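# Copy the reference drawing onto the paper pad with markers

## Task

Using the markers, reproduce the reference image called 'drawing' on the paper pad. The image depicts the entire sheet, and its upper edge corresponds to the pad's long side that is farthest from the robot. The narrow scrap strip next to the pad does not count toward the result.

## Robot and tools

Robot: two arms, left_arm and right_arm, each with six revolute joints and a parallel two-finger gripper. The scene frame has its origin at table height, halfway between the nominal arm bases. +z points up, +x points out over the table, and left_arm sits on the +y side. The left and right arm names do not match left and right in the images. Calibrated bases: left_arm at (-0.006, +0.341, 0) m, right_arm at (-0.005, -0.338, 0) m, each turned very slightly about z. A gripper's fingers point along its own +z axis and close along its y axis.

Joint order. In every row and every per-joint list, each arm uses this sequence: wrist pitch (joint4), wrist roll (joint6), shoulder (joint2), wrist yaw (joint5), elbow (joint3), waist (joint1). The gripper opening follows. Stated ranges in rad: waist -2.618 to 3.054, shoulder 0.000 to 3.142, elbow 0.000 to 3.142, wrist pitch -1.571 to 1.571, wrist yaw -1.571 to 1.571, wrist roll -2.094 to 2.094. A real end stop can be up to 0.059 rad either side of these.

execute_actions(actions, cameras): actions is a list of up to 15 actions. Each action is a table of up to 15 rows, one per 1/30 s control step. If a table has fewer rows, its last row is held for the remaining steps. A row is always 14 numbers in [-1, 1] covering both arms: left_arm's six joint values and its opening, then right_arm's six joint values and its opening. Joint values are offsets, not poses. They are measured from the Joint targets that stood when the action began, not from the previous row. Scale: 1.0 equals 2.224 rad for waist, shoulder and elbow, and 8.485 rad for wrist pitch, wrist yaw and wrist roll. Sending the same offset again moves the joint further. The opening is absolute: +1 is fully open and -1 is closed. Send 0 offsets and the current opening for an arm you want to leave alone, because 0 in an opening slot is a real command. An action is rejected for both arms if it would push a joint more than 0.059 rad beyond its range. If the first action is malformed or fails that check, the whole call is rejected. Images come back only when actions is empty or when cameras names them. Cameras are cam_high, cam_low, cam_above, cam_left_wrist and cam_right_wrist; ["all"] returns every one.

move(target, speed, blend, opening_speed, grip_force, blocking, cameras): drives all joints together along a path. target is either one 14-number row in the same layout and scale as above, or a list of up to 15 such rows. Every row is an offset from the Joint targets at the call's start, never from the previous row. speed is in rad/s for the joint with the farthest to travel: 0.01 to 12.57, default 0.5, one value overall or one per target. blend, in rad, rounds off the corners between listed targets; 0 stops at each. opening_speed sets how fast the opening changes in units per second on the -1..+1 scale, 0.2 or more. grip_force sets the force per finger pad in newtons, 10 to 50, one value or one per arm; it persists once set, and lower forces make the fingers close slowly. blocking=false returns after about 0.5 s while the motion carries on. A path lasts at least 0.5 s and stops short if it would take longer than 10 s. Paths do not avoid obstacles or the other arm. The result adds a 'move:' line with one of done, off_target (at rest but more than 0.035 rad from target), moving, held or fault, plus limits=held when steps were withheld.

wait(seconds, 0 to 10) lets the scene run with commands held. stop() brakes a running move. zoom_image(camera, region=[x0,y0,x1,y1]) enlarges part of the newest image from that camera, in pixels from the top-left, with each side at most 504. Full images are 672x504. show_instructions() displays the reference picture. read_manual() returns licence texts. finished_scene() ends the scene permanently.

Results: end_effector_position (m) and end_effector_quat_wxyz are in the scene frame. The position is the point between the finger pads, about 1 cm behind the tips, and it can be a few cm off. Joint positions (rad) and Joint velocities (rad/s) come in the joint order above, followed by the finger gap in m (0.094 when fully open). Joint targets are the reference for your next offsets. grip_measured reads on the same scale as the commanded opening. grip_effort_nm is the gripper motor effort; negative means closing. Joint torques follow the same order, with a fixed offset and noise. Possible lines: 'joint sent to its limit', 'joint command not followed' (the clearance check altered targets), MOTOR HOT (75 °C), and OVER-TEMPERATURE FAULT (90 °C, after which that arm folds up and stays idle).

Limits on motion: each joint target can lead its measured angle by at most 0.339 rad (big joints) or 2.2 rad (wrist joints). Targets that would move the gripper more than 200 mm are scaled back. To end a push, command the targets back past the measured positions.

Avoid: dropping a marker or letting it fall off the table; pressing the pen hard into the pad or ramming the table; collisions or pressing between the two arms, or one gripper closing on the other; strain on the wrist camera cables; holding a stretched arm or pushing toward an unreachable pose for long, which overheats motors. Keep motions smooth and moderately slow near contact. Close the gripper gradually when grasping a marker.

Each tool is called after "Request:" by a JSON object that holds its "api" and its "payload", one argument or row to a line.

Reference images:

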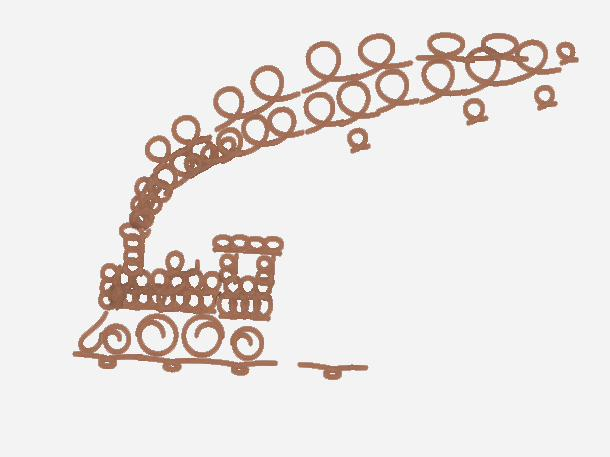

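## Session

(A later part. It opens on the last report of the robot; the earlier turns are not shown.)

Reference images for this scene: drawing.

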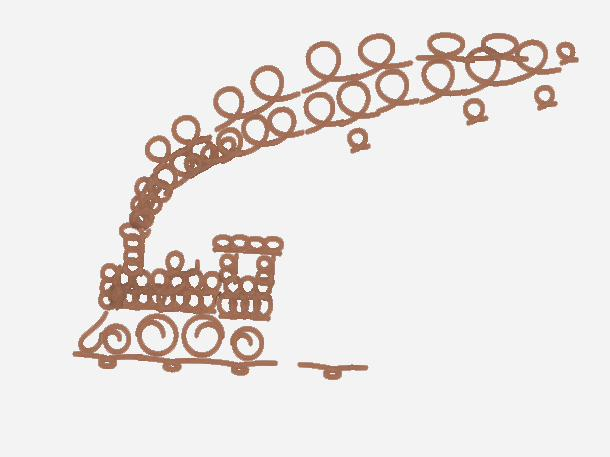

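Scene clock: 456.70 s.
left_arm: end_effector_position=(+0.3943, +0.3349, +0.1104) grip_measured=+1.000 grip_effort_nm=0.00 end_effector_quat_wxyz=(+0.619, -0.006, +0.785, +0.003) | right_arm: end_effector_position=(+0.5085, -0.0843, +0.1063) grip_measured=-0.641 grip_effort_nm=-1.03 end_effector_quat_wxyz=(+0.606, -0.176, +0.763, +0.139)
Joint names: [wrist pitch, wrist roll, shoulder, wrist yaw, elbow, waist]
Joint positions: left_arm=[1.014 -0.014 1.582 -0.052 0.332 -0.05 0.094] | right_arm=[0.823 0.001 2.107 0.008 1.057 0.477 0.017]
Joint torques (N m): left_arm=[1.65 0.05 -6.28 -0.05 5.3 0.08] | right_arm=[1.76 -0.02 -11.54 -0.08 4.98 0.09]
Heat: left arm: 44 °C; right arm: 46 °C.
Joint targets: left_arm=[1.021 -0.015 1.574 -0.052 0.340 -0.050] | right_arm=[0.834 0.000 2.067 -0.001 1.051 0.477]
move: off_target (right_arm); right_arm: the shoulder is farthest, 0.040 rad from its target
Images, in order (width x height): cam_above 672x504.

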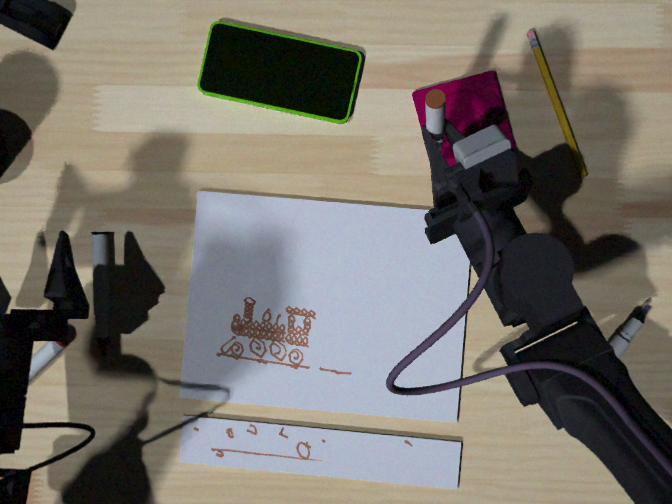

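Request:
{"api": "move", "payload": {
  "target": [
    [0,0,0,0,0,0,1,0,0,0.042151,0,0.036834,0.179737,-1],
    [0,0,0,0,0,0,1,0,0,0.042151,0,0.036834,0.197737,-1],
    [0,0,0,0,0,0,1,0,0,0.061151,0,0.042934,0.197737,-1],
    [0,0,0,0,0,0,1,0,0,0.040321,0,0.023604,0.205881,-1],
    [0,0,0,0,0,0,1,0,0,0.036794,0,0.018653,0.208031,-1],
    [0,0,0,0,0,0,1,0,0,0.031800,0,0.011645,0.198031,-1],
    [0,0,0,0,0,0,1,0,0,0.028273,0,0.006694,0.195881,-1],
    [0,0,0,0,0,0,1,0,0,0.050303,0,0.026024,0.192837,-1],
    [0,0,0,0,0,0,1,0,0,0.053430,0,0.030975,0.190687,-1],
    [0,0,0,0,0,0,1,0,0,0.057624,0,0.037983,0.200687,-1],
    [0,0,0,0,0,0,1,0,0,0.061151,0,0.042934,0.202837,-1],
    [0,0,0,0,0,0,1,0,0,0.040321,0,0.023604,0.205881,-1]
  ],
  "speed": [1.0,0.1,0.1,0.12,0.05,0.06,0.05,0.12,0.05,0.06,0.05,0.12],
  "blend": [0.002,0.002,0,0.002,0.002,0.002,0.002,0.002,0.002,0.002,0.002,0]
}}

Request:
{"api": "move", "payload": {
  "target": [
    [0,0,0,0,0,0,1,0,0,-0.004453,0,-0.006250,0.000791,-1],
    [0,0,0,0,0,0,1,0,0,-0.007595,0,-0.010660,-0.009209,-1],
    [0,0,0,0,0,0,1,0,0,-0.009819,0,-0.013780,-0.010564,-1],
    [0,0,0,0,0,0,1,0,0,0.012211,0,0.005550,-0.012480,-1],
    [0,0,0,0,0,0,1,0,0,0.014035,0,0.008670,-0.013835,-1],
    [0,0,0,0,0,0,1,0,0,0.016377,0,0.013080,-0.003835,-1],
    [0,0,0,0,0,0,1,0,0,0.018601,0,0.016200,-0.002480,-1],
    [0,0,0,0,0,0,1,0,0,-0.002229,0,-0.003130,-0.000564,-1],
    [0,0,0,0,0,0,1,0,0,-0.020029,0,-0.008830,-0.000564,-1]
  ],
  "speed": [0.04,0.06,0.04,0.12,0.04,0.06,0.04,0.12,0.25],
  "blend": [0.002,0.002,0.002,0.002,0.002,0.002,0.002,0.002,0]
}}

Request:
{"api": "move", "payload": {
  "target": [
    [0,0,0,0,0,0,1,0,0,0.026407,0,0.028493,-0.011357,-1],
    [0,0,0,0,0,0,1,0,0,0.045407,0,0.034593,-0.011357,-1],
    [0,0,0,0,0,0,1,0,0,0.024357,0,0.015263,-0.004035,-1],
    [0,0,0,0,0,0,1,0,0,0.021764,0,0.011610,-0.002470,-1],
    [0,0,0,0,0,0,1,0,0,0.018082,0,0.006422,-0.012470,-1],
    [0,0,0,0,0,0,1,0,0,0.015489,0,0.002769,-0.014035,-1],
    [0,0,0,0,0,0,1,0,0,0.037739,0,0.022099,-0.016257,-1],
    [0,0,0,0,0,0,1,0,0,0.039932,0,0.025752,-0.017822,-1],
    [0,0,0,0,0,0,1,0,0,0.042814,0,0.030940,-0.007822,-1],
    [0,0,0,0,0,0,1,0,0,0.045407,0,0.034593,-0.006257,-1],
    [0,0,0,0,0,0,1,0,0,0.024357,0,0.015263,-0.004035,-1],
    [0,0,0,0,0,0,1,0,0,0.006557,0,0.009563,-0.004035,-1]
  ],
  "speed": [0.15,0.1,0.12,0.04,0.06,0.04,0.12,0.04,0.06,0.04,0.12,0.25],
  "blend": [0.002,0,0.002,0.002,0.002,0.002,0.002,0.002,0.002,0.002,0.002,0]
}}

Request:
{"api": "move", "payload": {
  "target": [
    [0,0,0,0,0,0,1,0,0,-0.007125,0,-0.009075,-0.010307,-1],
    [0,0,0,0,0,0,1,0,0,0.013705,0,0.010255,-0.010307,-1],
    [0,0,0,0,0,0,1,0,0,0.032705,0,0.016355,-0.010307,-1],
    [0,0,0,0,0,0,1,0,0,0.011875,0,-0.002975,-0.002965,-1],
    [0,0,0,0,0,0,1,0,0,0.009287,0,-0.006608,-0.001388,-1],
    [0,0,0,0,0,0,1,0,0,0.005609,0,-0.011768,-0.011388,-1],
    [0,0,0,0,0,0,1,0,0,0.003021,0,-0.015401,-0.012965,-1],
    [0,0,0,0,0,0,1,0,0,0.025051,0,0.003929,-0.015207,-1],
    [0,0,0,0,0,0,1,0,0,0.027239,0,0.007562,-0.016784,-1],
    [0,0,0,0,0,0,1,0,0,0.030117,0,0.012722,-0.006784,-1],
    [0,0,0,0,0,0,1,0,0,0.032705,0,0.016355,-0.005207,-1],
    [0,0,0,0,0,0,1,0,0,0.011875,0,-0.002975,-0.002965,-1],
    [0,0,0,0,0,0,1,0,0,-0.005925,0,-0.008675,-0.002965,-1]
  ],
  "speed": [0.15,0.15,0.1,0.12,0.04,0.06,0.04,0.12,0.04,0.06,0.04,0.12,0.25],
  "blend": [0.002,0.002,0,0.002,0.002,0.002,0.002,0.002,0.002,0.002,0.002,0.002,0]
}}

Request:
{"api": "move", "payload": {
  "target": [
    [0,0,0,0,0,0,1,0,0,0.030447,0,0.034202,-0.010673,-1],
    [0,0,0,0,0,0,1,0,0,0.049447,0,0.040302,-0.010673,-1],
    [0,0,0,0,0,0,1,0,0,0.028257,0,0.020972,-0.002899,-1],
    [0,0,0,0,0,0,1,0,0,0.025107,0,0.016522,-0.001013,-1],
    [0,0,0,0,0,0,1,0,0,0.020639,0,0.010214,-0.011013,-1],
    [0,0,0,0,0,0,1,0,0,0.017489,0,0.005764,-0.012899,-1],
    [0,0,0,0,0,0,1,0,0,0.039879,0,0.025094,-0.015573,-1],
    [0,0,0,0,0,0,1,0,0,0.042629,0,0.029544,-0.017459,-1],
    [0,0,0,0,0,0,1,0,0,0.046297,0,0.035852,-0.007459,-1],
    [0,0,0,0,0,0,1,0,0,0.049447,0,0.040302,-0.005573,-1],
    [0,0,0,0,0,0,1,0,0,0.028257,0,0.020972,-0.002899,-1],
    [0,0,0,0,0,0,1,0,0,0.010457,0,0.015272,-0.002899,-1]
  ],
  "speed": [0.15,0.1,0.12,0.04,0.06,0.04,0.12,0.04,0.06,0.04,0.12,0.25],
  "blend": [0.002,0,0.002,0.002,0.002,0.002,0.002,0.002,0.002,0.002,0.002,0]
}}

Request:
{"api": "move", "payload": {
  "target": [
    [0,0,0,0,0,0,1,0,0,-0.007725,0,-0.009944,-0.009221,-1],
    [0,0,0,0,0,0,1,0,0,0.013235,0,0.009386,-0.009221,-1],
    [0,0,0,0,0,0,1,0,0,0.032235,0,0.015486,-0.009221,-1],
    [0,0,0,0,0,0,1,0,0,0.011275,0,-0.003844,-0.001725,-1],
    [0,0,0,0,0,0,1,0,0,0.008487,0,-0.007763,-0.000037,-1],
    [0,0,0,0,0,0,1,0,0,0.004529,0,-0.013327,-0.010037,-1],
    [0,0,0,0,0,0,1,0,0,0.001741,0,-0.017246,-0.011725,-1],
    [0,0,0,0,0,0,1,0,0,0.023901,0,0.002084,-0.014121,-1],
    [0,0,0,0,0,0,1,0,0,0.026289,0,0.006003,-0.015809,-1],
    [0,0,0,0,0,0,1,0,0,0.029447,0,0.011567,-0.005809,-1],
    [0,0,0,0,0,0,1,0,0,0.032235,0,0.015486,-0.004121,-1],
    [0,0,0,0,0,0,1,0,0,0.011275,0,-0.003844,-0.001725,-1],
    [0,0,0,0,0,0,1,0,0,-0.006525,0,-0.009544,-0.001725,-1]
  ],
  "speed": [0.15,0.15,0.1,0.12,0.04,0.06,0.04,0.12,0.04,0.06,0.04,0.12,0.25],
  "blend": [0.002,0.002,0,0.002,0.002,0.002,0.002,0.002,0.002,0.002,0.002,0.002,0]
}}

Request:
{"api": "move", "payload": {
  "target": [
    [0,0,0,0,0,0,1,0,0,-0.005328,0,-0.006485,-0.009449,-1],
    [0,0,0,0,0,0,1,0,0,0.015452,0,0.012845,-0.009449,-1],
    [0,0,0,0,0,0,1,0,0,0.034452,0,0.018945,-0.009449,-1],
    [0,0,0,0,0,0,1,0,0,0.013672,0,-0.000385,-0.001467,-1],
    [0,0,0,0,0,0,1,0,0,0.010346,0,-0.005050,0.000568,-1],
    [0,0,0,0,0,0,1,0,0,0.005632,0,-0.011660,-0.009432,-1],
    [0,0,0,0,0,0,1,0,0,0.002306,0,-0.016325,-0.011467,-1],
    [0,0,0,0,0,0,1,0,0,0.024286,0,0.003005,-0.014349,-1],
    [0,0,0,0,0,0,1,0,0,0.027212,0,0.007670,-0.016384,-1],
    [0,0,0,0,0,0,1,0,0,0.031126,0,0.014280,-0.006384,-1],
    [0,0,0,0,0,0,1,0,0,0.034452,0,0.018945,-0.004349,-1],
    [0,0,0,0,0,0,1,0,0,0.013672,0,-0.000385,-0.001467,-1],
    [0,0,0,0,0,0,1,0,0,-0.004128,0,-0.006085,-0.001467,-1]
  ],
  "speed": [0.15,0.15,0.1,0.12,0.04,0.06,0.04,0.12,0.04,0.06,0.04,0.12,0.25],
  "blend": [0.002,0.002,0,0.002,0.002,0.002,0.002,0.002,0.002,0.002,0.002,0.002,0]
}}

Request:
{"api": "move", "payload": {
  "target": [
    [0,0,0,0,0,0,1,0,0,0.025069,0,0.026676,-0.012333,-1],
    [0,0,0,0,0,0,1,0,0,0.044069,0,0.032776,-0.012333,-1],
    [0,0,0,0,0,0,1,0,0,0.023119,0,0.013446,-0.004085,-1],
    [0,0,0,0,0,0,1,0,0,0.019443,0,0.008278,-0.001858,-1],
    [0,0,0,0,0,0,1,0,0,0.014245,0,0.000970,-0.011858,-1],
    [0,0,0,0,0,0,1,0,0,0.010569,0,-0.004198,-0.014085,-1],
    [0,0,0,0,0,0,1,0,0,0.032719,0,0.015132,-0.017233,-1],
    [0,0,0,0,0,0,1,0,0,0.035995,0,0.020300,-0.019460,-1],
    [0,0,0,0,0,0,1,0,0,0.040393,0,0.027608,-0.009460,-1],
    [0,0,0,0,0,0,1,0,0,0.044069,0,0.032776,-0.007233,-1],
    [0,0,0,0,0,0,1,0,0,0.023119,0,0.013446,-0.004085,-1],
    [0,0,0,0,0,0,1,0,0,0.005319,0,0.007746,-0.004085,-1]
  ],
  "speed": [0.15,0.1,0.12,0.05,0.06,0.05,0.12,0.05,0.06,0.05,0.12,0.25],
  "blend": [0.002,0,0.002,0.002,0.002,0.002,0.002,0.002,0.002,0.002,0.002,0]
}}

Scene clock: 474.60 s.
left_arm: end_effector_position=(+0.3943, +0.3349, +0.1104) grip_measured=+1.000 grip_effort_nm=0.00 end_effector_quat_wxyz=(+0.619, -0.006, +0.785, +0.003) | right_arm: end_effector_position=(+0.3517, +0.1249, +0.0813) grip_measured=-0.641 grip_effort_nm=-1.03 end_effector_quat_wxyz=(+0.548, -0.349, +0.711, +0.270)
Joint names: [wrist pitch, wrist roll, shoulder, wrist yaw, elbow, waist]
Joint positions: left_arm=[1.014 -0.014 1.582 -0.052 0.332 -0.05 0.094] | right_arm=[0.824 0.001 2.194 -0.002 1.113 0.929 0.017]
Joint torques (N m): left_arm=[1.67 0.05 -6.42 -0.03 5.29 -0.09] | right_arm=[1.74 -0.01 -11.74 0.02 4.53 0.54]
Heat: left arm: 44 °C; right arm: 46 °C.
Joint targets: left_arm=[1.021 -0.015 1.574 -0.052 0.340 -0.050] | right_arm=[0.833 0.000 2.157 0.000 1.104 0.935]
move: off_target (right_arm); right_arm: the shoulder is farthest, 0.037 rad from its target

Scene clock: 477.57 s.
left_arm: end_effector_position=(+0.3943, +0.3349, +0.1104) grip_measured=+1.000 grip_effort_nm=0.00 end_effector_quat_wxyz=(+0.619, -0.006, +0.785, +0.003) | right_arm: end_effector_position=(+0.3493, +0.1208, +0.0964) grip_measured=-0.641 grip_effort_nm=-1.03 end_effector_quat_wxyz=(+0.555, -0.346, +0.706, +0.273)
Joint names: [wrist pitch, wrist roll, shoulder, wrist yaw, elbow, waist]
Joint positions: left_arm=[1.014 -0.014 1.582 -0.052 0.332 -0.05 0.094] | right_arm=[0.822 0.001 2.149 -0.002 1.089 0.927 0.017]
Joint torques (N m): left_arm=[1.67 0.04 -6.46 -0.03 5.27 -0.09] | right_arm=[1.75 -0.02 -11.56 0.02 5.03 0.53]
Heat: left arm: 44 °C; right arm: 46 °C.
Joint targets: left_arm=[1.021 -0.015 1.574 -0.052 0.340 -0.050] | right_arm=[0.833 0.000 2.112 0.000 1.084 0.934]
move: off_target (right_arm); right_arm: the shoulder is farthest, 0.036 rad from its target

Scene clock: 482.03 s.
left_arm: end_effector_position=(+0.3943, +0.3349, +0.1104) grip_measured=+1.000 grip_effort_nm=0.00 end_effector_quat_wxyz=(+0.619, -0.006, +0.785, +0.003) | right_arm: end_effector_position=(+0.3565, +0.1213, +0.0966) grip_measured=-0.641 grip_effort_nm=-1.03 end_effector_quat_wxyz=(+0.558, -0.342, +0.706, +0.271)
Joint names: [wrist pitch, wrist roll, shoulder, wrist yaw, elbow, waist]
Joint positions: left_arm=[1.014 -0.014 1.582 -0.052 0.332 -0.05 0.094] | right_arm=[0.822 0.001 2.164 -0.002 1.111 0.918 0.017]
Joint torques (N m): left_arm=[1.65 0.04 -6.53 -0.03 5.14 -0.06] | right_arm=[1.78 -0.01 -11.58 0.02 4.98 0.53]
Heat: left arm: 44 °C; right arm: 46 °C.
Joint targets: left_arm=[1.021 -0.015 1.574 -0.052 0.340 -0.050] | right_arm=[0.833 0.000 2.127 0.000 1.105 0.925]
move: off_target (right_arm); right_arm: the shoulder is farthest, 0.037 rad from its target

Scene clock: 486.53 s.
left_arm: end_effector_position=(+0.3943, +0.3349, +0.1104) grip_measured=+1.000 grip_effort_nm=0.00 end_effector_quat_wxyz=(+0.619, -0.006, +0.785, +0.003) | right_arm: end_effector_position=(+0.3568, +0.1156, +0.0965) grip_measured=-0.641 grip_effort_nm=-1.03 end_effector_quat_wxyz=(+0.557, -0.340, +0.708, +0.269)
Joint names: [wrist pitch, wrist roll, shoulder, wrist yaw, elbow, waist]
Joint positions: left_arm=[1.014 -0.014 1.582 -0.052 0.332 -0.05 0.094] | right_arm=[0.822 0.001 2.15 -0.002 1.091 0.912 0.017]
Joint torques (N m): left_arm=[1.66 0.05 -6.41 -0.04 5.2 -0.13] | right_arm=[1.77 -0.02 -11.59 0.02 5 0.54]
Heat: left arm: 44 °C; right arm: 46 °C.
Joint targets: left_arm=[1.021 -0.015 1.574 -0.052 0.340 -0.050] | right_arm=[0.833 0.000 2.113 0.000 1.086 0.918]
move: off_target (right_arm); right_arm: the shoulder is farthest, 0.037 rad from its target

Scene clock: 491.27 s.
left_arm: end_effector_position=(+0.3943, +0.3349, +0.1104) grip_measured=+1.000 grip_effort_nm=0.00 end_effector_quat_wxyz=(+0.619, -0.006, +0.785, +0.003) | right_arm: end_effector_position=(+0.3646, +0.1192, +0.0970) grip_measured=-0.641 grip_effort_nm=-1.03 end_effector_quat_wxyz=(+0.561, -0.337, +0.706, +0.269)
Joint names: [wrist pitch, wrist roll, shoulder, wrist yaw, elbow, waist]
Joint positions: left_arm=[1.014 -0.014 1.582 -0.052 0.332 -0.05 0.094] | right_arm=[0.822 0.001 2.174 -0.002 1.125 0.905 0.017]
Joint torques (N m): left_arm=[1.65 0.03 -6.45 -0.07 5.14 -0.1] | right_arm=[1.75 -0.02 -11.77 0.02 5.07 0.53]
Heat: left arm: 44 °C; right arm: 46 °C.
Joint targets: left_arm=[1.021 -0.015 1.574 -0.052 0.340 -0.050] | right_arm=[0.834 0.000 2.137 0.000 1.120 0.912]
move: off_target (right_arm); right_arm: the shoulder is farthest, 0.038 rad from its target

Scene clock: 495.87 s.
left_arm: end_effector_position=(+0.3943, +0.3349, +0.1104) grip_measured=+1.000 grip_effort_nm=0.00 end_effector_quat_wxyz=(+0.619, -0.006, +0.785, +0.003) | right_arm: end_effector_position=(+0.3633, +0.1140, +0.0966) grip_measured=-0.641 grip_effort_nm=-1.03 end_effector_quat_wxyz=(+0.560, -0.336, +0.709, +0.267)
Joint names: [wrist pitch, wrist roll, shoulder, wrist yaw, elbow, waist]
Joint positions: left_arm=[1.014 -0.014 1.582 -0.052 0.332 -0.05 0.094] | right_arm=[0.822 0.001 2.16 -0.002 1.104 0.901 0.017]
Joint torques (N m): left_arm=[1.65 0.02 -6.38 -0.02 5.26 -0.1] | right_arm=[1.75 -0.01 -11.55 0.02 4.98 0.53]
Heat: left arm: 44 °C; right arm: 46 °C.
Joint targets: left_arm=[1.021 -0.015 1.574 -0.052 0.340 -0.050] | right_arm=[0.834 0.000 2.122 0.000 1.099 0.908]
move: off_target (right_arm); right_arm: the shoulder is farthest, 0.037 rad from its target

Scene clock: 500.60 s.
left_arm: end_effector_position=(+0.3943, +0.3349, +0.1104) grip_measured=+1.000 grip_effort_nm=0.00 end_effector_quat_wxyz=(+0.619, -0.006, +0.785, +0.003) | right_arm: end_effector_position=(+0.3627, +0.1105, +0.0962) grip_measured=-0.641 grip_effort_nm=-1.03 end_effector_quat_wxyz=(+0.559, -0.336, +0.711, +0.265)
Joint names: [wrist pitch, wrist roll, shoulder, wrist yaw, elbow, waist]
Joint positions: left_arm=[1.014 -0.014 1.582 -0.052 0.332 -0.05 0.094] | right_arm=[0.822 0.001 2.15 -0.002 1.09 0.898 0.017]
Joint torques (N m): left_arm=[1.67 0.06 -6.42 -0.05 5.18 0.01] | right_arm=[1.73 -0.01 -11.52 0.02 4.9 0.53]
Heat: left arm: 44 °C; right arm: 46 °C.
Joint targets: left_arm=[1.021 -0.015 1.574 -0.052 0.340 -0.050] | right_arm=[0.833 0.000 2.113 0.000 1.085 0.905]
move: off_target (right_arm); right_arm: the shoulder is farthest, 0.037 rad from its target

Scene clock: 505.17 s.
left_arm: end_effector_position=(+0.3943, +0.3349, +0.1104) grip_measured=+1.000 grip_effort_nm=0.00 end_effector_quat_wxyz=(+0.619, -0.006, +0.785, +0.003) | right_arm: end_effector_position=(+0.3693, +0.1102, +0.0966) grip_measured=-0.641 grip_effort_nm=-1.03 end_effector_quat_wxyz=(+0.562, -0.332, +0.711, +0.263)
Joint names: [wrist pitch, wrist roll, shoulder, wrist yaw, elbow, waist]
Joint positions: left_arm=[1.014 -0.014 1.582 -0.052 0.332 -0.05 0.094] | right_arm=[0.822 0.001 2.162 -0.002 1.108 0.889 0.017]
Joint torques (N m): left_arm=[1.68 0.02 -6.53 -0.04 5.3 -0.02] | right_arm=[1.75 -0.01 -11.64 0.02 5.03 0.51]
Heat: left arm: 44 °C; right arm: 46 °C.
Joint targets: left_arm=[1.021 -0.015 1.574 -0.052 0.340 -0.050] | right_arm=[0.833 0.000 2.125 0.000 1.103 0.896]
move: off_target (right_arm); right_arm: the shoulder is farthest, 0.037 rad from its target

Request:
{"api": "move", "payload": {
  "target": [
    [0,0,0,0,0,0,1,0,0,-0.005282,0,-0.006411,-0.016473,-1],
    [0,0,0,0,0,0,1,0,0,0.015498,0,0.012919,-0.016473,-1],
    [0,0,0,0,0,0,1,0,0,0.034498,0,0.019019,-0.016473,-1],
    [0,0,0,0,0,0,1,0,0,0.013718,0,-0.000311,-0.007869,-1],
    [0,0,0,0,0,0,1,0,0,0.009662,0,-0.005999,-0.005389,-1],
    [0,0,0,0,0,0,1,0,0,0.003934,0,-0.014033,-0.015389,-1],
    [0,0,0,0,0,0,1,0,0,-0.000122,0,-0.019721,-0.017869,-1],
    [0,0,0,0,0,0,1,0,0,0.021858,0,-0.000391,-0.021373,-1],
    [0,0,0,0,0,0,1,0,0,0.025514,0,0.005297,-0.023853,-1],
    [0,0,0,0,0,0,1,0,0,0.030442,0,0.013331,-0.013853,-1],
    [0,0,0,0,0,0,1,0,0,0.034498,0,0.019019,-0.011373,-1],
    [0,0,0,0,0,0,1,0,0,0.013718,0,-0.000311,-0.007869,-1],
    [0,0,0,0,0,0,1,0,0,-0.004082,0,-0.006011,-0.007869,-1]
  ],
  "speed": [0.15,0.15,0.1,0.12,0.05,0.06,0.05,0.12,0.05,0.06,0.05,0.12,0.25],
  "blend": [0.002,0.002,0,0.002,0.002,0.002,0.002,0.002,0.002,0.002,0.002,0.002,0]
}}

Request:
{"api": "move", "payload": {
  "target": [
    [0,0,0,0,0,0,1,0,0,-0.007680,0,-0.009829,-0.012045,-1],
    [0,0,0,0,0,0,1,0,0,0.012910,0,0.009501,-0.012045,-1],
    [0,0,0,0,0,0,1,0,0,0.031910,0,0.015601,-0.012045,-1],
    [0,0,0,0,0,0,1,0,0,0.011320,0,-0.003729,-0.004211,-1],
    [0,0,0,0,0,0,1,0,0,0.008194,0,-0.008087,-0.002282,-1],
    [0,0,0,0,0,0,1,0,0,0.003760,0,-0.014265,-0.012282,-1],
    [0,0,0,0,0,0,1,0,0,0.000634,0,-0.018623,-0.014211,-1],
    [0,0,0,0,0,0,1,0,0,0.022424,0,0.000707,-0.016945,-1],
    [0,0,0,0,0,0,1,0,0,0.025150,0,0.005065,-0.018874,-1],
    [0,0,0,0,0,0,1,0,0,0.028784,0,0.011243,-0.008874,-1],
    [0,0,0,0,0,0,1,0,0,0.031910,0,0.015601,-0.006945,-1],
    [0,0,0,0,0,0,1,0,0,0.011320,0,-0.003729,-0.004211,-1],
    [0,0,0,0,0,0,1,0,0,-0.006480,0,-0.009429,-0.004211,-1]
  ],
  "speed": [0.15,0.15,0.1,0.12,0.04,0.06,0.04,0.12,0.04,0.06,0.04,0.12,0.25],
  "blend": [0.002,0.002,0,0.002,0.002,0.002,0.002,0.002,0.002,0.002,0.002,0.002,0]
}}

Request:
{"api": "move", "payload": {
  "target": [
    [0,0,0,0,0,0,1,0,0,-0.005451,0,-0.006549,-0.014712,-1],
    [0,0,0,0,0,0,1,0,0,0.014969,0,0.012781,-0.014712,-1],
    [0,0,0,0,0,0,1,0,0,0.033969,0,0.018881,-0.014712,-1],
    [0,0,0,0,0,0,1,0,0,0.013549,0,-0.000449,-0.006690,-1],
    [0,0,0,0,0,0,1,0,0,0.010243,0,-0.005048,-0.004628,-1],
    [0,0,0,0,0,0,1,0,0,0.005559,0,-0.011564,-0.014628,-1],
    [0,0,0,0,0,0,1,0,0,0.002253,0,-0.016163,-0.016690,-1],
    [0,0,0,0,0,0,1,0,0,0.023873,0,0.003167,-0.019612,-1],
    [0,0,0,0,0,0,1,0,0,0.026779,0,0.007766,-0.021674,-1],
    [0,0,0,0,0,0,1,0,0,0.030663,0,0.014282,-0.011674,-1],
    [0,0,0,0,0,0,1,0,0,0.033969,0,0.018881,-0.009612,-1],
    [0,0,0,0,0,0,1,0,0,0.013549,0,-0.000449,-0.006690,-1],
    [0,0,0,0,0,0,1,0,0,-0.004251,0,-0.006149,-0.006690,-1]
  ],
  "speed": [0.15,0.15,0.1,0.12,0.04,0.06,0.04,0.12,0.04,0.06,0.04,0.12,0.25],
  "blend": [0.002,0.002,0,0.002,0.002,0.002,0.002,0.002,0.002,0.002,0.002,0.002,0]
}}

Request:
{"api": "move", "payload": {
  "target": [
    [0,0,0,0,0,0,1,0,0,-0.004416,0,-0.005142,-0.016775,-1],
    [0,0,0,0,0,0,1,0,0,0.015814,0,0.014188,-0.016775,-1],
    [0,0,0,0,0,0,1,0,0,0.034814,0,0.020288,-0.016775,-1],
    [0,0,0,0,0,0,1,0,0,0.014584,0,0.000958,-0.007781,-1],
    [0,0,0,0,0,0,1,0,0,0.010210,0,-0.005099,-0.005033,-1],
    [0,0,0,0,0,0,1,0,0,0.004012,0,-0.013683,-0.015033,-1],
    [0,0,0,0,0,0,1,0,0,-0.000362,0,-0.019740,-0.017781,-1],
    [0,0,0,0,0,0,1,0,0,0.021068,0,-0.000410,-0.021675,-1],
    [0,0,0,0,0,0,1,0,0,0.025042,0,0.005647,-0.024423,-1],
    [0,0,0,0,0,0,1,0,0,0.030440,0,0.014231,-0.014423,-1],
    [0,0,0,0,0,0,1,0,0,0.034814,0,0.020288,-0.011675,-1],
    [0,0,0,0,0,0,1,0,0,0.010736,0,-0.004362,-0.007948,-1]
  ],
  "speed": [0.15,0.15,0.1,0.12,0.05,0.06,0.05,0.12,0.05,0.06,0.05,0.12],
  "blend": [0.002,0.002,0,0.002,0.002,0.002,0.002,0.002,0.002,0.002,0.002,0]
}}

Request:
{"api": "move", "payload": {
  "target": [
    [0,0,0,0,0,0,1,0,0,-0.002594,0,-0.003593,0.001631,-1],
    [0,0,0,0,0,0,1,0,0,-0.006256,0,-0.008665,-0.008369,-1],
    [0,0,0,0,0,0,1,0,0,-0.008850,0,-0.012258,-0.010000,-1],
    [0,0,0,0,0,0,1,0,0,0.012580,0,0.007072,-0.012300,-1],
    [0,0,0,0,0,0,1,0,0,0.014774,0,0.010665,-0.013931,-1],
    [0,0,0,0,0,0,1,0,0,0.017636,0,0.015737,-0.003931,-1],
    [0,0,0,0,0,0,1,0,0,0.020230,0,0.019330,-0.002300,-1],
    [0,0,0,0,0,0,1,0,0,0,0,0,0,-1],
    [0,0,0,0,0,0,1,0,0,-0.0178,0,-0.0057,0,-1]
  ],
  "speed": [0.04,0.06,0.04,0.12,0.04,0.06,0.04,0.12,0.25],
  "blend": [0.002,0.002,0.002,0.002,0.002,0.002,0.002,0.002,0]
}}

Request:
{"api": "move", "payload": {
  "target": [
    [0,0,0,0,0,0,1,0,0,-0.005147,0,-0.006313,-0.019977,-1],
    [0,0,0,0,0,0,1,0,0,0.014783,0,0.013017,-0.019977,-1],
    [0,0,0,0,0,0,1,0,0,0.033783,0,0.019117,-0.019977,-1],
    [0,0,0,0,0,0,1,0,0,0.013853,0,-0.000213,-0.010939,-1],
    [0,0,0,0,0,0,1,0,0,0.009493,0,-0.006230,-0.008159,-1],
    [0,0,0,0,0,0,1,0,0,0.003313,0,-0.014756,-0.018159,-1],
    [0,0,0,0,0,0,1,0,0,-0.001047,0,-0.020773,-0.020939,-1],
    [0,0,0,0,0,0,1,0,0,0.020083,0,-0.001443,-0.024877,-1],
    [0,0,0,0,0,0,1,0,0,0.024043,0,0.004574,-0.027657,-1],
    [0,0,0,0,0,0,1,0,0,0.029423,0,0.013100,-0.017657,-1],
    [0,0,0,0,0,0,1,0,0,0.033783,0,0.019117,-0.014877,-1],
    [0,0,0,0,0,0,1,0,0,0.013853,0,-0.000213,-0.010939,-1],
    [0,0,0,0,0,0,1,0,0,-0.003947,0,-0.005913,-0.010939,-1]
  ],
  "speed": [0.15,0.15,0.1,0.12,0.05,0.06,0.05,0.12,0.05,0.06,0.05,0.12,0.25],
  "blend": [0.002,0.002,0,0.002,0.002,0.002,0.002,0.002,0.002,0.002,0.002,0.002,0]
}}

Request:
{"api": "move", "payload": {
  "target": [
    [0,0,0,0,0,0,1,0,0,-0.010068,0,-0.013246,-0.019048,-1],
    [0,0,0,0,0,0,1,0,0,0.009502,0,0.006084,-0.019048,-1],
    [0,0,0,0,0,0,1,0,0,0.028502,0,0.012184,-0.019048,-1],
    [0,0,0,0,0,0,1,0,0,0.008932,0,-0.007146,-0.009636,-1],
    [0,0,0,0,0,0,1,0,0,0.004230,0,-0.013570,-0.006593,-1],
    [0,0,0,0,0,0,1,0,0,-0.002428,0,-0.022670,-0.016593,-1],
    [0,0,0,0,0,0,1,0,0,-0.007130,0,-0.029094,-0.019636,-1],
    [0,0,0,0,0,0,1,0,0,0.013640,0,-0.009764,-0.023948,-1],
    [0,0,0,0,0,0,1,0,0,0.017942,0,-0.003340,-0.026991,-1],
    [0,0,0,0,0,0,1,0,0,0.023800,0,0.005760,-0.016991,-1],
    [0,0,0,0,0,0,1,0,0,0.028502,0,0.012184,-0.013948,-1],
    [0,0,0,0,0,0,1,0,0,0.008932,0,-0.007146,-0.009636,-1],
    [0,0,0,0,0,0,1,0,0,-0.008868,0,-0.012846,-0.009636,-1],
    [0,0,0,0,0,0,1,0,0,-0.018868,0,-0.012846,-0.179636,-1]
  ],
  "speed": [0.15,0.15,0.1,0.12,0.05,0.06,0.05,0.12,0.05,0.06,0.05,0.12,0.25,1.0],
  "blend": [0.002,0.002,0,0.002,0.002,0.002,0.002,0.002,0.002,0.002,0.002,0.002,0.005,0],
  "cameras": ["cam_above"]
}}

Request:
{"api": "zoom_image", "payload": {
  "camera": "cam_above",
  "region": [240, 230, 360, 320]
}}

Scene clock: 514.03 s.
left_arm: end_effector_position=(+0.3943, +0.3349, +0.1104) grip_measured=+1.000 grip_effort_nm=0.00 end_effector_quat_wxyz=(+0.619, -0.006, +0.785, +0.003) | right_arm: end_effector_position=(+0.3752, +0.1011, +0.0960) grip_measured=-0.641 grip_effort_nm=-1.03 end_effector_quat_wxyz=(+0.562, -0.326, +0.715, +0.257)
Joint names: [wrist pitch, wrist roll, shoulder, wrist yaw, elbow, waist]
Joint positions: left_arm=[1.014 -0.014 1.582 -0.052 0.332 -0.05 0.094] | right_arm=[0.822 0.001 2.153 -0.001 1.094 0.872 0.017]
Joint torques (N m): left_arm=[1.66 0.04 -6.31 -0.05 5.23 -0.16] | right_arm=[1.76 -0.02 -11.59 0.01 5.03 0.51]
Heat: left arm: 44 °C; right arm: 46 °C.
Joint targets: left_arm=[1.021 -0.015 1.574 -0.052 0.340 -0.050] | right_arm=[0.833 0.000 2.116 0.000 1.089 0.878]
move: off_target (right_arm); right_arm: the shoulder is farthest, 0.037 rad from its target

Scene clock: 518.73 s.
left_arm: end_effector_position=(+0.3943, +0.3349, +0.1104) grip_measured=+1.000 grip_effort_nm=0.00 end_effector_quat_wxyz=(+0.619, -0.006, +0.785, +0.003) | right_arm: end_effector_position=(+0.3763, +0.0939, +0.0959) grip_measured=-0.641 grip_effort_nm=-1.03 end_effector_quat_wxyz=(+0.562, -0.323, +0.718, +0.254)
Joint names: [wrist pitch, wrist roll, shoulder, wrist yaw, elbow, waist]
Joint positions: left_arm=[1.014 -0.014 1.582 -0.052 0.332 -0.05 0.094] | right_arm=[0.822 0.001 2.138 -0.001 1.074 0.862 0.017]
Joint torques (N m): left_arm=[1.62 0.04 -6.52 -0.05 5.27 -0.14] | right_arm=[1.75 -0.01 -11.4 0.02 4.93 0.53]
Heat: left arm: 44 °C; right arm: 46 °C.
Joint targets: left_arm=[1.021 -0.015 1.574 -0.052 0.340 -0.050] | right_arm=[0.833 0.000 2.101 0.000 1.068 0.869]
move: off_target (right_arm); right_arm: the shoulder is farthest, 0.037 rad from its target

Scene clock: 523.50 s.
left_arm: end_effector_position=(+0.3943, +0.3349, +0.1104) grip_measured=+1.000 grip_effort_nm=0.00 end_effector_quat_wxyz=(+0.619, -0.006, +0.785, +0.003) | right_arm: end_effector_position=(+0.3806, +0.0858, +0.0957) grip_measured=-0.641 grip_effort_nm=-1.03 end_effector_quat_wxyz=(+0.562, -0.318, +0.722, +0.249)
Joint names: [wrist pitch, wrist roll, shoulder, wrist yaw, elbow, waist]
Joint positions: left_arm=[1.014 -0.014 1.582 -0.052 0.332 -0.05 0.094] | right_arm=[0.822 0.001 2.128 -0.001 1.06 0.847 0.017]
Joint torques (N m): left_arm=[1.67 0.03 -6.5 -0.04 5.27 -0.27] | right_arm=[1.74 -0.02 -11.19 0.01 4.93 0.51]
Heat: left arm: 44 °C; right arm: 46 °C.
Joint targets: left_arm=[1.021 -0.015 1.574 -0.052 0.340 -0.050] | right_arm=[0.834 0.000 2.092 0.000 1.055 0.854]
move: off_target (right_arm); right_arm: the shoulder is farthest, 0.037 rad from its target

Scene clock: 528.17 s.
left_arm: end_effector_position=(+0.3943, +0.3349, +0.1104) grip_measured=+1.000 grip_effort_nm=0.00 end_effector_quat_wxyz=(+0.619, -0.006, +0.785, +0.003) | right_arm: end_effector_position=(+0.3868, +0.0774, +0.0803) grip_measured=-0.641 grip_effort_nm=-1.03 end_effector_quat_wxyz=(+0.554, -0.315, +0.732, +0.239)
Joint names: [wrist pitch, wrist roll, shoulder, wrist yaw, elbow, waist]
Joint positions: left_arm=[1.014 -0.014 1.582 -0.052 0.332 -0.05 0.094] | right_arm=[0.824 0.001 2.153 -0.001 1.054 0.829 0.017]
Joint torques (N m): left_arm=[1.66 0.03 -6.42 -0.02 5.23 -0.06] | right_arm=[1.73 -0.01 -11.47 0.01 4.4 0.54]
Heat: left arm: 44 °C; right arm: 46 °C.
Joint targets: left_arm=[1.021 -0.015 1.574 -0.052 0.340 -0.050] | right_arm=[0.834 0.000 2.116 0.000 1.045 0.836]
move: off_target (right_arm); right_arm: the shoulder is farthest, 0.037 rad from its target

Scene clock: 531.07 s.
left_arm: end_effector_position=(+0.3943, +0.3349, +0.1104) grip_measured=+1.000 grip_effort_nm=0.00 end_effector_quat_wxyz=(+0.619, -0.006, +0.785, +0.003) | right_arm: end_effector_position=(+0.3844, +0.0752, +0.0952) grip_measured=-0.641 grip_effort_nm=-1.03 end_effector_quat_wxyz=(+0.562, -0.313, +0.726, +0.243)
Joint names: [wrist pitch, wrist roll, shoulder, wrist yaw, elbow, waist]
Joint positions: left_arm=[1.014 -0.014 1.582 -0.052 0.332 -0.05 0.094] | right_arm=[0.822 0.001 2.112 -0.001 1.037 0.83 0.017]
Joint torques (N m): left_arm=[1.68 0.05 -6.49 -0.02 5.29 0.01] | right_arm=[1.77 -0.02 -11.21 0.01 4.92 0.53]
Heat: left arm: 44 °C; right arm: 47 °C.
Joint targets: left_arm=[1.021 -0.015 1.574 -0.052 0.340 -0.050] | right_arm=[0.833 0.000 2.076 0.000 1.032 0.836]
move: off_target (right_arm); right_arm: the shoulder is farthest, 0.036 rad from its target

Scene clock: 535.93 s.
left_arm: end_effector_position=(+0.3943, +0.3349, +0.1104) grip_measured=+1.000 grip_effort_nm=0.00 end_effector_quat_wxyz=(+0.619, -0.006, +0.785, +0.003) | right_arm: end_effector_position=(+0.3922, +0.0634, +0.0947) grip_measured=-0.641 grip_effort_nm=-1.03 end_effector_quat_wxyz=(+0.564, -0.304, +0.731, +0.235)
Joint names: [wrist pitch, wrist roll, shoulder, wrist yaw, elbow, waist]
Joint positions: left_arm=[1.014 -0.014 1.582 -0.052 0.332 -0.05 0.094] | right_arm=[0.822 0.001 2.103 0 1.024 0.806 0.017]
Joint torques (N m): left_arm=[1.66 0.02 -6.38 -0.03 5.29 -0.12] | right_arm=[1.77 -0.01 -11.08 0 4.86 0.5]
Heat: left arm: 44 °C; right arm: 47 °C.
Joint targets: left_arm=[1.021 -0.015 1.574 -0.052 0.340 -0.050] | right_arm=[0.833 0.000 2.067 0.000 1.019 0.812]
move: off_target (right_arm); right_arm: the shoulder is farthest, 0.036 rad from its target

Scene clock: 541.57 s.
left_arm: end_effector_position=(+0.3943, +0.3349, +0.1104) grip_measured=+1.000 grip_effort_nm=0.00 end_effector_quat_wxyz=(+0.619, -0.006, +0.785, +0.003) | right_arm: end_effector_position=(+0.5106, -0.1234, +0.1040) grip_measured=-0.641 grip_effort_nm=-1.03 end_effector_quat_wxyz=(+0.603, -0.152, +0.774, +0.118)
Joint names: [wrist pitch, wrist roll, shoulder, wrist yaw, elbow, waist]
Joint positions: left_arm=[1.014 -0.014 1.582 -0.052 0.332 -0.05 0.094] | right_arm=[0.823 0.001 2.065 0.008 0.996 0.412 0.017]
Joint torques (N m): left_arm=[1.66 0.03 -6.35 -0.08 5.23 0.02] | right_arm=[1.75 -0.01 -11.12 -0.08 4.9 -0.08]
Heat: left arm: 44 °C; right arm: 47 °C.
Joint targets: left_arm=[1.021 -0.015 1.574 -0.052 0.340 -0.050] | right_arm=[0.833 0.000 2.025 0.000 0.990 0.412]
move: off_target (right_arm); right_arm: the shoulder is farthest, 0.039 rad from its target
Images, in order (width x height): cam_above 672x504.

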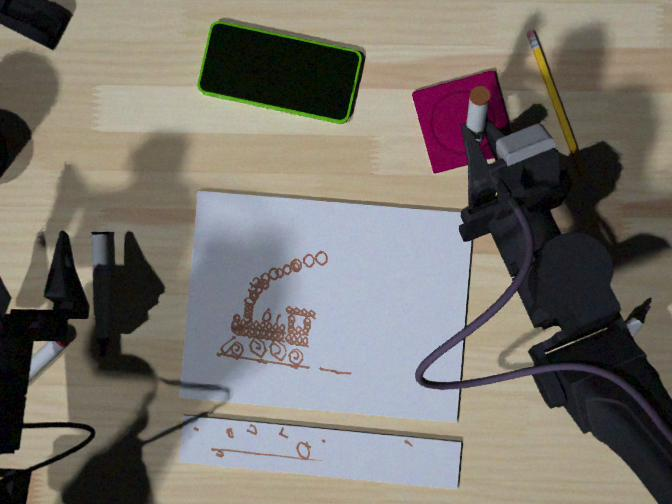

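Scaled by 4.200 from the camera's 672x504 image, which has a finer 960x720 frame.

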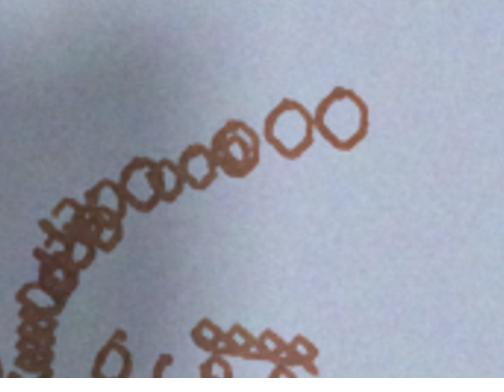

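Request:
{"api": "zoom_image", "payload": {
  "camera": "cam_above",
  "region": [240, 262, 300, 307]
}}

Scaled by 8.400 from the camera's 672x504 image, which has a finer 960x720 frame.

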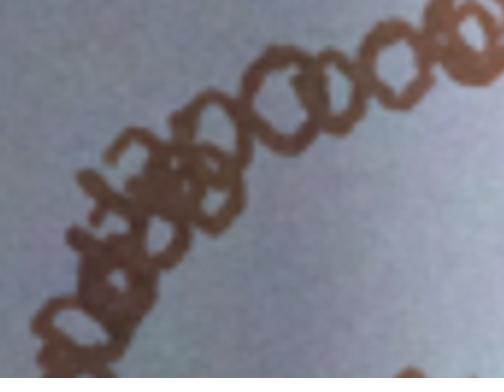

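Request:
{"api": "move", "payload": {
  "target": [
    [0,0,0,0,0,0,1,0,0,0.070316,0,0.077223,0.197296,-1],
    [0,0,0,0,0,0,1,0,0,0.070316,0,0.077223,0.216796,-1],
    [0,0,0,0,0,0,1,0,0,0.089316,0,0.083323,0.216796,-1],
    [0,0,0,0,0,0,1,0,0,0.068826,0,0.063993,0.224570,-1],
    [0,0,0,0,0,0,1,0,0,0.065676,0,0.059543,0.226456,-1],
    [0,0,0,0,0,0,1,0,0,0.061208,0,0.053235,0.216456,-1],
    [0,0,0,0,0,0,1,0,0,0.058058,0,0.048785,0.214570,-1],
    [0,0,0,0,0,0,1,0,0,0.079748,0,0.068115,0.211896,-1],
    [0,0,0,0,0,0,1,0,0,0.082498,0,0.072565,0.210010,-1],
    [0,0,0,0,0,0,1,0,0,0.086166,0,0.078873,0.220010,-1],
    [0,0,0,0,0,0,1,0,0,0.089316,0,0.083323,0.221896,-1],
    [0,0,0,0,0,0,1,0,0,0.068826,0,0.063993,0.224570,-1],
    [0,0,0,0,0,0,1,0,0,0.051026,0,0.058293,0.224570,-1]
  ],
  "speed": [1.0,0.1,0.1,0.12,0.04,0.06,0.04,0.12,0.04,0.06,0.04,0.12,0.25],
  "blend": [0.002,0.002,0,0.002,0.002,0.002,0.002,0.002,0.002,0.002,0.002,0.002,0]
}}

Request:
{"api": "move", "payload": {
  "target": [
    [0,0,0,0,0,0,1,0,0,-0.005732,0,-0.006997,-0.001458,-1],
    [0,0,0,0,0,0,1,0,0,0.014618,0,0.012333,-0.001458,-1],
    [0,0,0,0,0,0,1,0,0,0.033618,0,0.018433,-0.001458,-1],
    [0,0,0,0,0,0,1,0,0,0.013268,0,-0.000897,0.005864,-1],
    [0,0,0,0,0,0,1,0,0,0.010675,0,-0.004550,0.007429,-1],
    [0,0,0,0,0,0,1,0,0,0.006993,0,-0.009738,-0.002571,-1],
    [0,0,0,0,0,0,1,0,0,0.004400,0,-0.013391,-0.004136,-1],
    [0,0,0,0,0,0,1,0,0,0.025950,0,0.005939,-0.006358,-1],
    [0,0,0,0,0,0,1,0,0,0.028143,0,0.009592,-0.007923,-1],
    [0,0,0,0,0,0,1,0,0,0.031025,0,0.014780,0.002077,-1],
    [0,0,0,0,0,0,1,0,0,0.033618,0,0.018433,0.003642,-1],
    [0,0,0,0,0,0,1,0,0,0.013268,0,-0.000897,0.005864,-1],
    [0,0,0,0,0,0,1,0,0,-0.004532,0,-0.006597,0.005864,-1]
  ],
  "speed": [0.15,0.15,0.1,0.12,0.04,0.06,0.04,0.12,0.04,0.06,0.04,0.12,0.25],
  "blend": [0.002,0.002,0,0.002,0.002,0.002,0.002,0.002,0.002,0.002,0.002,0.002,0]
}}

Request:
{"api": "move", "payload": {
  "target": [
    [0,0,0,0,0,0,1,0,0,0.032960,0,0.038444,-0.029415,-1],
    [0,0,0,0,0,0,1,0,0,0.051960,0,0.044544,-0.029415,-1],
    [0,0,0,0,0,0,1,0,0,0.031220,0,0.025214,-0.020593,-1],
    [0,0,0,0,0,0,1,0,0,0.026772,0,0.018907,-0.017966,-1],
    [0,0,0,0,0,0,1,0,0,0.020468,0,0.009969,-0.027966,-1],
    [0,0,0,0,0,0,1,0,0,0.016020,0,0.003662,-0.030593,-1],
    [0,0,0,0,0,0,1,0,0,0.037960,0,0.022992,-0.034315,-1],
    [0,0,0,0,0,0,1,0,0,0.042008,0,0.029299,-0.036942,-1],
    [0,0,0,0,0,0,1,0,0,0.047512,0,0.038237,-0.026942,-1],
    [0,0,0,0,0,0,1,0,0,0.051960,0,0.044544,-0.024315,-1],
    [0,0,0,0,0,0,1,0,0,0.031220,0,0.025214,-0.020593,-1],
    [0,0,0,0,0,0,1,0,0,0.013420,0,0.019514,-0.020593,-1]
  ],
  "speed": [0.2,0.1,0.12,0.05,0.06,0.05,0.12,0.05,0.06,0.05,0.12,0.25],
  "blend": [0.002,0,0.002,0.002,0.002,0.002,0.002,0.002,0.002,0.002,0.002,0]
}}

Request:
{"api": "move", "payload": {
  "target": [
    [0,0,0,0,0,0,1,0,0,-0.006759,0,-0.008454,-0.022122,-1],
    [0,0,0,0,0,0,1,0,0,0.013851,0,0.010876,-0.022122,-1],
    [0,0,0,0,0,0,1,0,0,0.032851,0,0.016976,-0.022122,-1],
    [0,0,0,0,0,0,1,0,0,0.012241,0,-0.002354,-0.012970,-1],
    [0,0,0,0,0,0,1,0,0,0.007453,0,-0.009114,-0.010111,-1],
    [0,0,0,0,0,0,1,0,0,0.000669,0,-0.018688,-0.020111,-1],
    [0,0,0,0,0,0,1,0,0,-0.004119,0,-0.025448,-0.022970,-1],
    [0,0,0,0,0,0,1,0,0,0.017691,0,-0.006118,-0.027022,-1],
    [0,0,0,0,0,0,1,0,0,0.022079,0,0.000642,-0.029881,-1],
    [0,0,0,0,0,0,1,0,0,0.028063,0,0.010216,-0.019881,-1],
    [0,0,0,0,0,0,1,0,0,0.032851,0,0.016976,-0.017022,-1],
    [0,0,0,0,0,0,1,0,0,0.012241,0,-0.002354,-0.012970,-1],
    [0,0,0,0,0,0,1,0,0,-0.005559,0,-0.008054,-0.012970,-1]
  ],
  "speed": [0.15,0.15,0.1,0.12,0.05,0.06,0.05,0.12,0.05,0.06,0.05,0.12,0.25],
  "blend": [0.002,0.002,0,0.002,0.002,0.002,0.002,0.002,0.002,0.002,0.002,0.002,0]
}}

Request:
{"api": "move", "payload": {
  "target": [
    [0,0,0,0,0,0,1,0,0,-0.005349,0,-0.006163,0.013039,-1],
    [0,0,0,0,0,0,1,0,0,0.015361,0,0.013167,0.013039,-1],
    [0,0,0,0,0,0,1,0,0,0.034361,0,0.019267,0.013039,-1],
    [0,0,0,0,0,0,1,0,0,0.013651,0,-0.000063,0.008139,-1],
    [0,0,0,0,0,0,1,0,0,0.009738,0,-0.005547,0.003394,-1],
    [0,0,0,0,0,0,1,0,0,0.007294,0,-0.008978,-0.003168,-1],
    [0,0,0,0,0,0,1,0,0,0.002873,0,-0.015188,-0.008150,-1],
    [0,0,0,0,0,0,1,0,0,-0.006606,0,-0.028924,-0.016074,-1],
    [0,0,0,0,0,0,1,0,0,-0.024406,0,-0.034624,-0.016074,-1],
    [0,0,0,0,0,0,1,0,0,-0.034406,0,-0.034624,-0.216074,-1]
  ],
  "speed": [0.15,0.15,0.1,0.15,0.05,0.05,0.05,0.05,0.25,1.0],
  "blend": [0.002,0.002,0,0.002,0.002,0.002,0.002,0.002,0.005,0],
  "cameras": ["cam_above"]
}}

Request:
{"api": "zoom_image", "payload": {
  "camera": "cam_above",
  "region": [240, 240, 320, 300]
}}

Scene clock: 552.20 s.
left_arm: end_effector_position=(+0.3943, +0.3349, +0.1104) grip_measured=+1.000 grip_effort_nm=0.00 end_effector_quat_wxyz=(+0.619, -0.006, +0.785, +0.003) | right_arm: end_effector_position=(+0.3646, +0.1191, +0.0958) grip_measured=-0.641 grip_effort_nm=-1.03 end_effector_quat_wxyz=(+0.561, -0.337, +0.707, +0.268)
Joint names: [wrist pitch, wrist roll, shoulder, wrist yaw, elbow, waist]
Joint positions: left_arm=[1.014 -0.014 1.582 -0.052 0.332 -0.05 0.094] | right_arm=[0.823 0.001 2.177 -0.002 1.125 0.905 0.017]
Joint torques (N m): left_arm=[1.64 0.04 -6.42 -0.03 5.14 -0.09] | right_arm=[1.75 -0.01 -11.81 0.02 5 0.53]
Heat: left arm: 44 °C; right arm: 47 °C.
Joint targets: left_arm=[1.021 -0.015 1.574 -0.052 0.340 -0.050] | right_arm=[0.834 0.000 2.139 0.000 1.120 0.912]
move: off_target (right_arm); right_arm: the shoulder is farthest, 0.039 rad from its target

Scene clock: 556.67 s.
left_arm: end_effector_position=(+0.3943, +0.3349, +0.1104) grip_measured=+1.000 grip_effort_nm=0.00 end_effector_quat_wxyz=(+0.619, -0.006, +0.785, +0.003) | right_arm: end_effector_position=(+0.3566, +0.1213, +0.0954) grip_measured=-0.641 grip_effort_nm=-1.03 end_effector_quat_wxyz=(+0.558, -0.342, +0.706, +0.271)
Joint names: [wrist pitch, wrist roll, shoulder, wrist yaw, elbow, waist]
Joint positions: left_arm=[1.014 -0.014 1.582 -0.052 0.332 -0.05 0.094] | right_arm=[0.823 0.001 2.167 -0.002 1.111 0.918 0.017]
Joint torques (N m): left_arm=[1.67 0.02 -6.38 -0.01 5.27 -0.2] | right_arm=[1.74 -0.01 -11.78 0.02 5.05 0.54]
Heat: left arm: 44 °C; right arm: 47 °C.
Joint targets: left_arm=[1.021 -0.015 1.574 -0.052 0.340 -0.050] | right_arm=[0.833 0.000 2.129 0.000 1.105 0.925]
move: off_target (right_arm); right_arm: the shoulder is farthest, 0.038 rad from its target

Scene clock: 561.43 s.
left_arm: end_effector_position=(+0.3943, +0.3349, +0.1104) grip_measured=+1.000 grip_effort_nm=0.00 end_effector_quat_wxyz=(+0.619, -0.006, +0.785, +0.003) | right_arm: end_effector_position=(+0.3837, +0.1114, +0.0961) grip_measured=-0.641 grip_effort_nm=-1.03 end_effector_quat_wxyz=(+0.568, -0.324, +0.710, +0.260)
Joint names: [wrist pitch, wrist roll, shoulder, wrist yaw, elbow, waist]
Joint positions: left_arm=[1.014 -0.014 1.582 -0.052 0.332 -0.05 0.094] | right_arm=[0.823 0.001 2.197 0.001 1.154 0.873 0.017]
Joint torques (N m): left_arm=[1.63 0.02 -6.53 -0.06 5.19 -0.01] | right_arm=[1.74 -0.02 -11.97 -0.01 5.05 0.5]
Heat: left arm: 44 °C; right arm: 47 °C.
Joint targets: left_arm=[1.021 -0.015 1.574 -0.052 0.340 -0.050] | right_arm=[0.833 0.000 2.159 0.000 1.149 0.879]
move: off_target (right_arm); right_arm: the shoulder is farthest, 0.038 rad from its target

Scene clock: 566.50 s.
left_arm: end_effector_position=(+0.3943, +0.3349, +0.1104) grip_measured=+1.000 grip_effort_nm=0.00 end_effector_quat_wxyz=(+0.619, -0.006, +0.785, +0.003) | right_arm: end_effector_position=(+0.3940, +0.0970, +0.0959) grip_measured=-0.641 grip_effort_nm=-1.03 end_effector_quat_wxyz=(+0.571, -0.314, +0.716, +0.250)
Joint names: [wrist pitch, wrist roll, shoulder, wrist yaw, elbow, waist]
Joint positions: left_arm=[1.014 -0.014 1.582 -0.052 0.332 -0.05 0.094] | right_arm=[0.823 0.001 2.185 0.001 1.136 0.844 0.017]
Joint torques (N m): left_arm=[1.67 0.05 -6.41 -0.02 5.26 -0.06] | right_arm=[1.74 -0.01 -11.81 -0.01 4.92 0.5]
Heat: left arm: 44 °C; right arm: 47 °C.
Joint targets: left_arm=[1.021 -0.015 1.574 -0.052 0.340 -0.050] | right_arm=[0.833 0.000 2.146 0.000 1.131 0.850]
move: off_target (right_arm); right_arm: the shoulder is farthest, 0.038 rad from its target

Scene clock: 570.90 s.
left_arm: end_effector_position=(+0.3943, +0.3349, +0.1104) grip_measured=+1.000 grip_effort_nm=0.00 end_effector_quat_wxyz=(+0.619, -0.006, +0.785, +0.003) | right_arm: end_effector_position=(+0.5334, -0.1407, +0.1057) grip_measured=-0.641 grip_effort_nm=-1.03 end_effector_quat_wxyz=(+0.613, -0.135, +0.771, +0.106)
Joint names: [wrist pitch, wrist roll, shoulder, wrist yaw, elbow, waist]
Joint positions: left_arm=[1.014 -0.014 1.582 -0.052 0.332 -0.05 0.094] | right_arm=[0.823 0.001 2.11 0.008 1.059 0.369 0.017]
Joint torques (N m): left_arm=[1.69 0.06 -6.41 -0.04 5.22 0.09] | right_arm=[1.75 -0.01 -11.58 -0.08 4.97 -0.03]
Heat: left arm: 44 °C; right arm: 47 °C.
Joint targets: left_arm=[1.021 -0.015 1.574 -0.052 0.340 -0.050] | right_arm=[0.834 0.000 2.070 0.000 1.054 0.369]
move: off_target (right_arm); right_arm: the shoulder is farthest, 0.041 rad from its target
Images, in order (width x height): cam_above 672x504.

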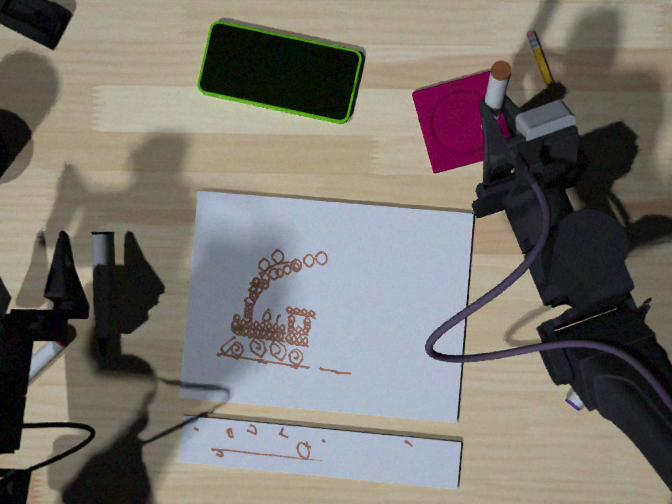

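Scaled by 6.300 from the camera's 672x504 image, which has a finer 960x720 frame.

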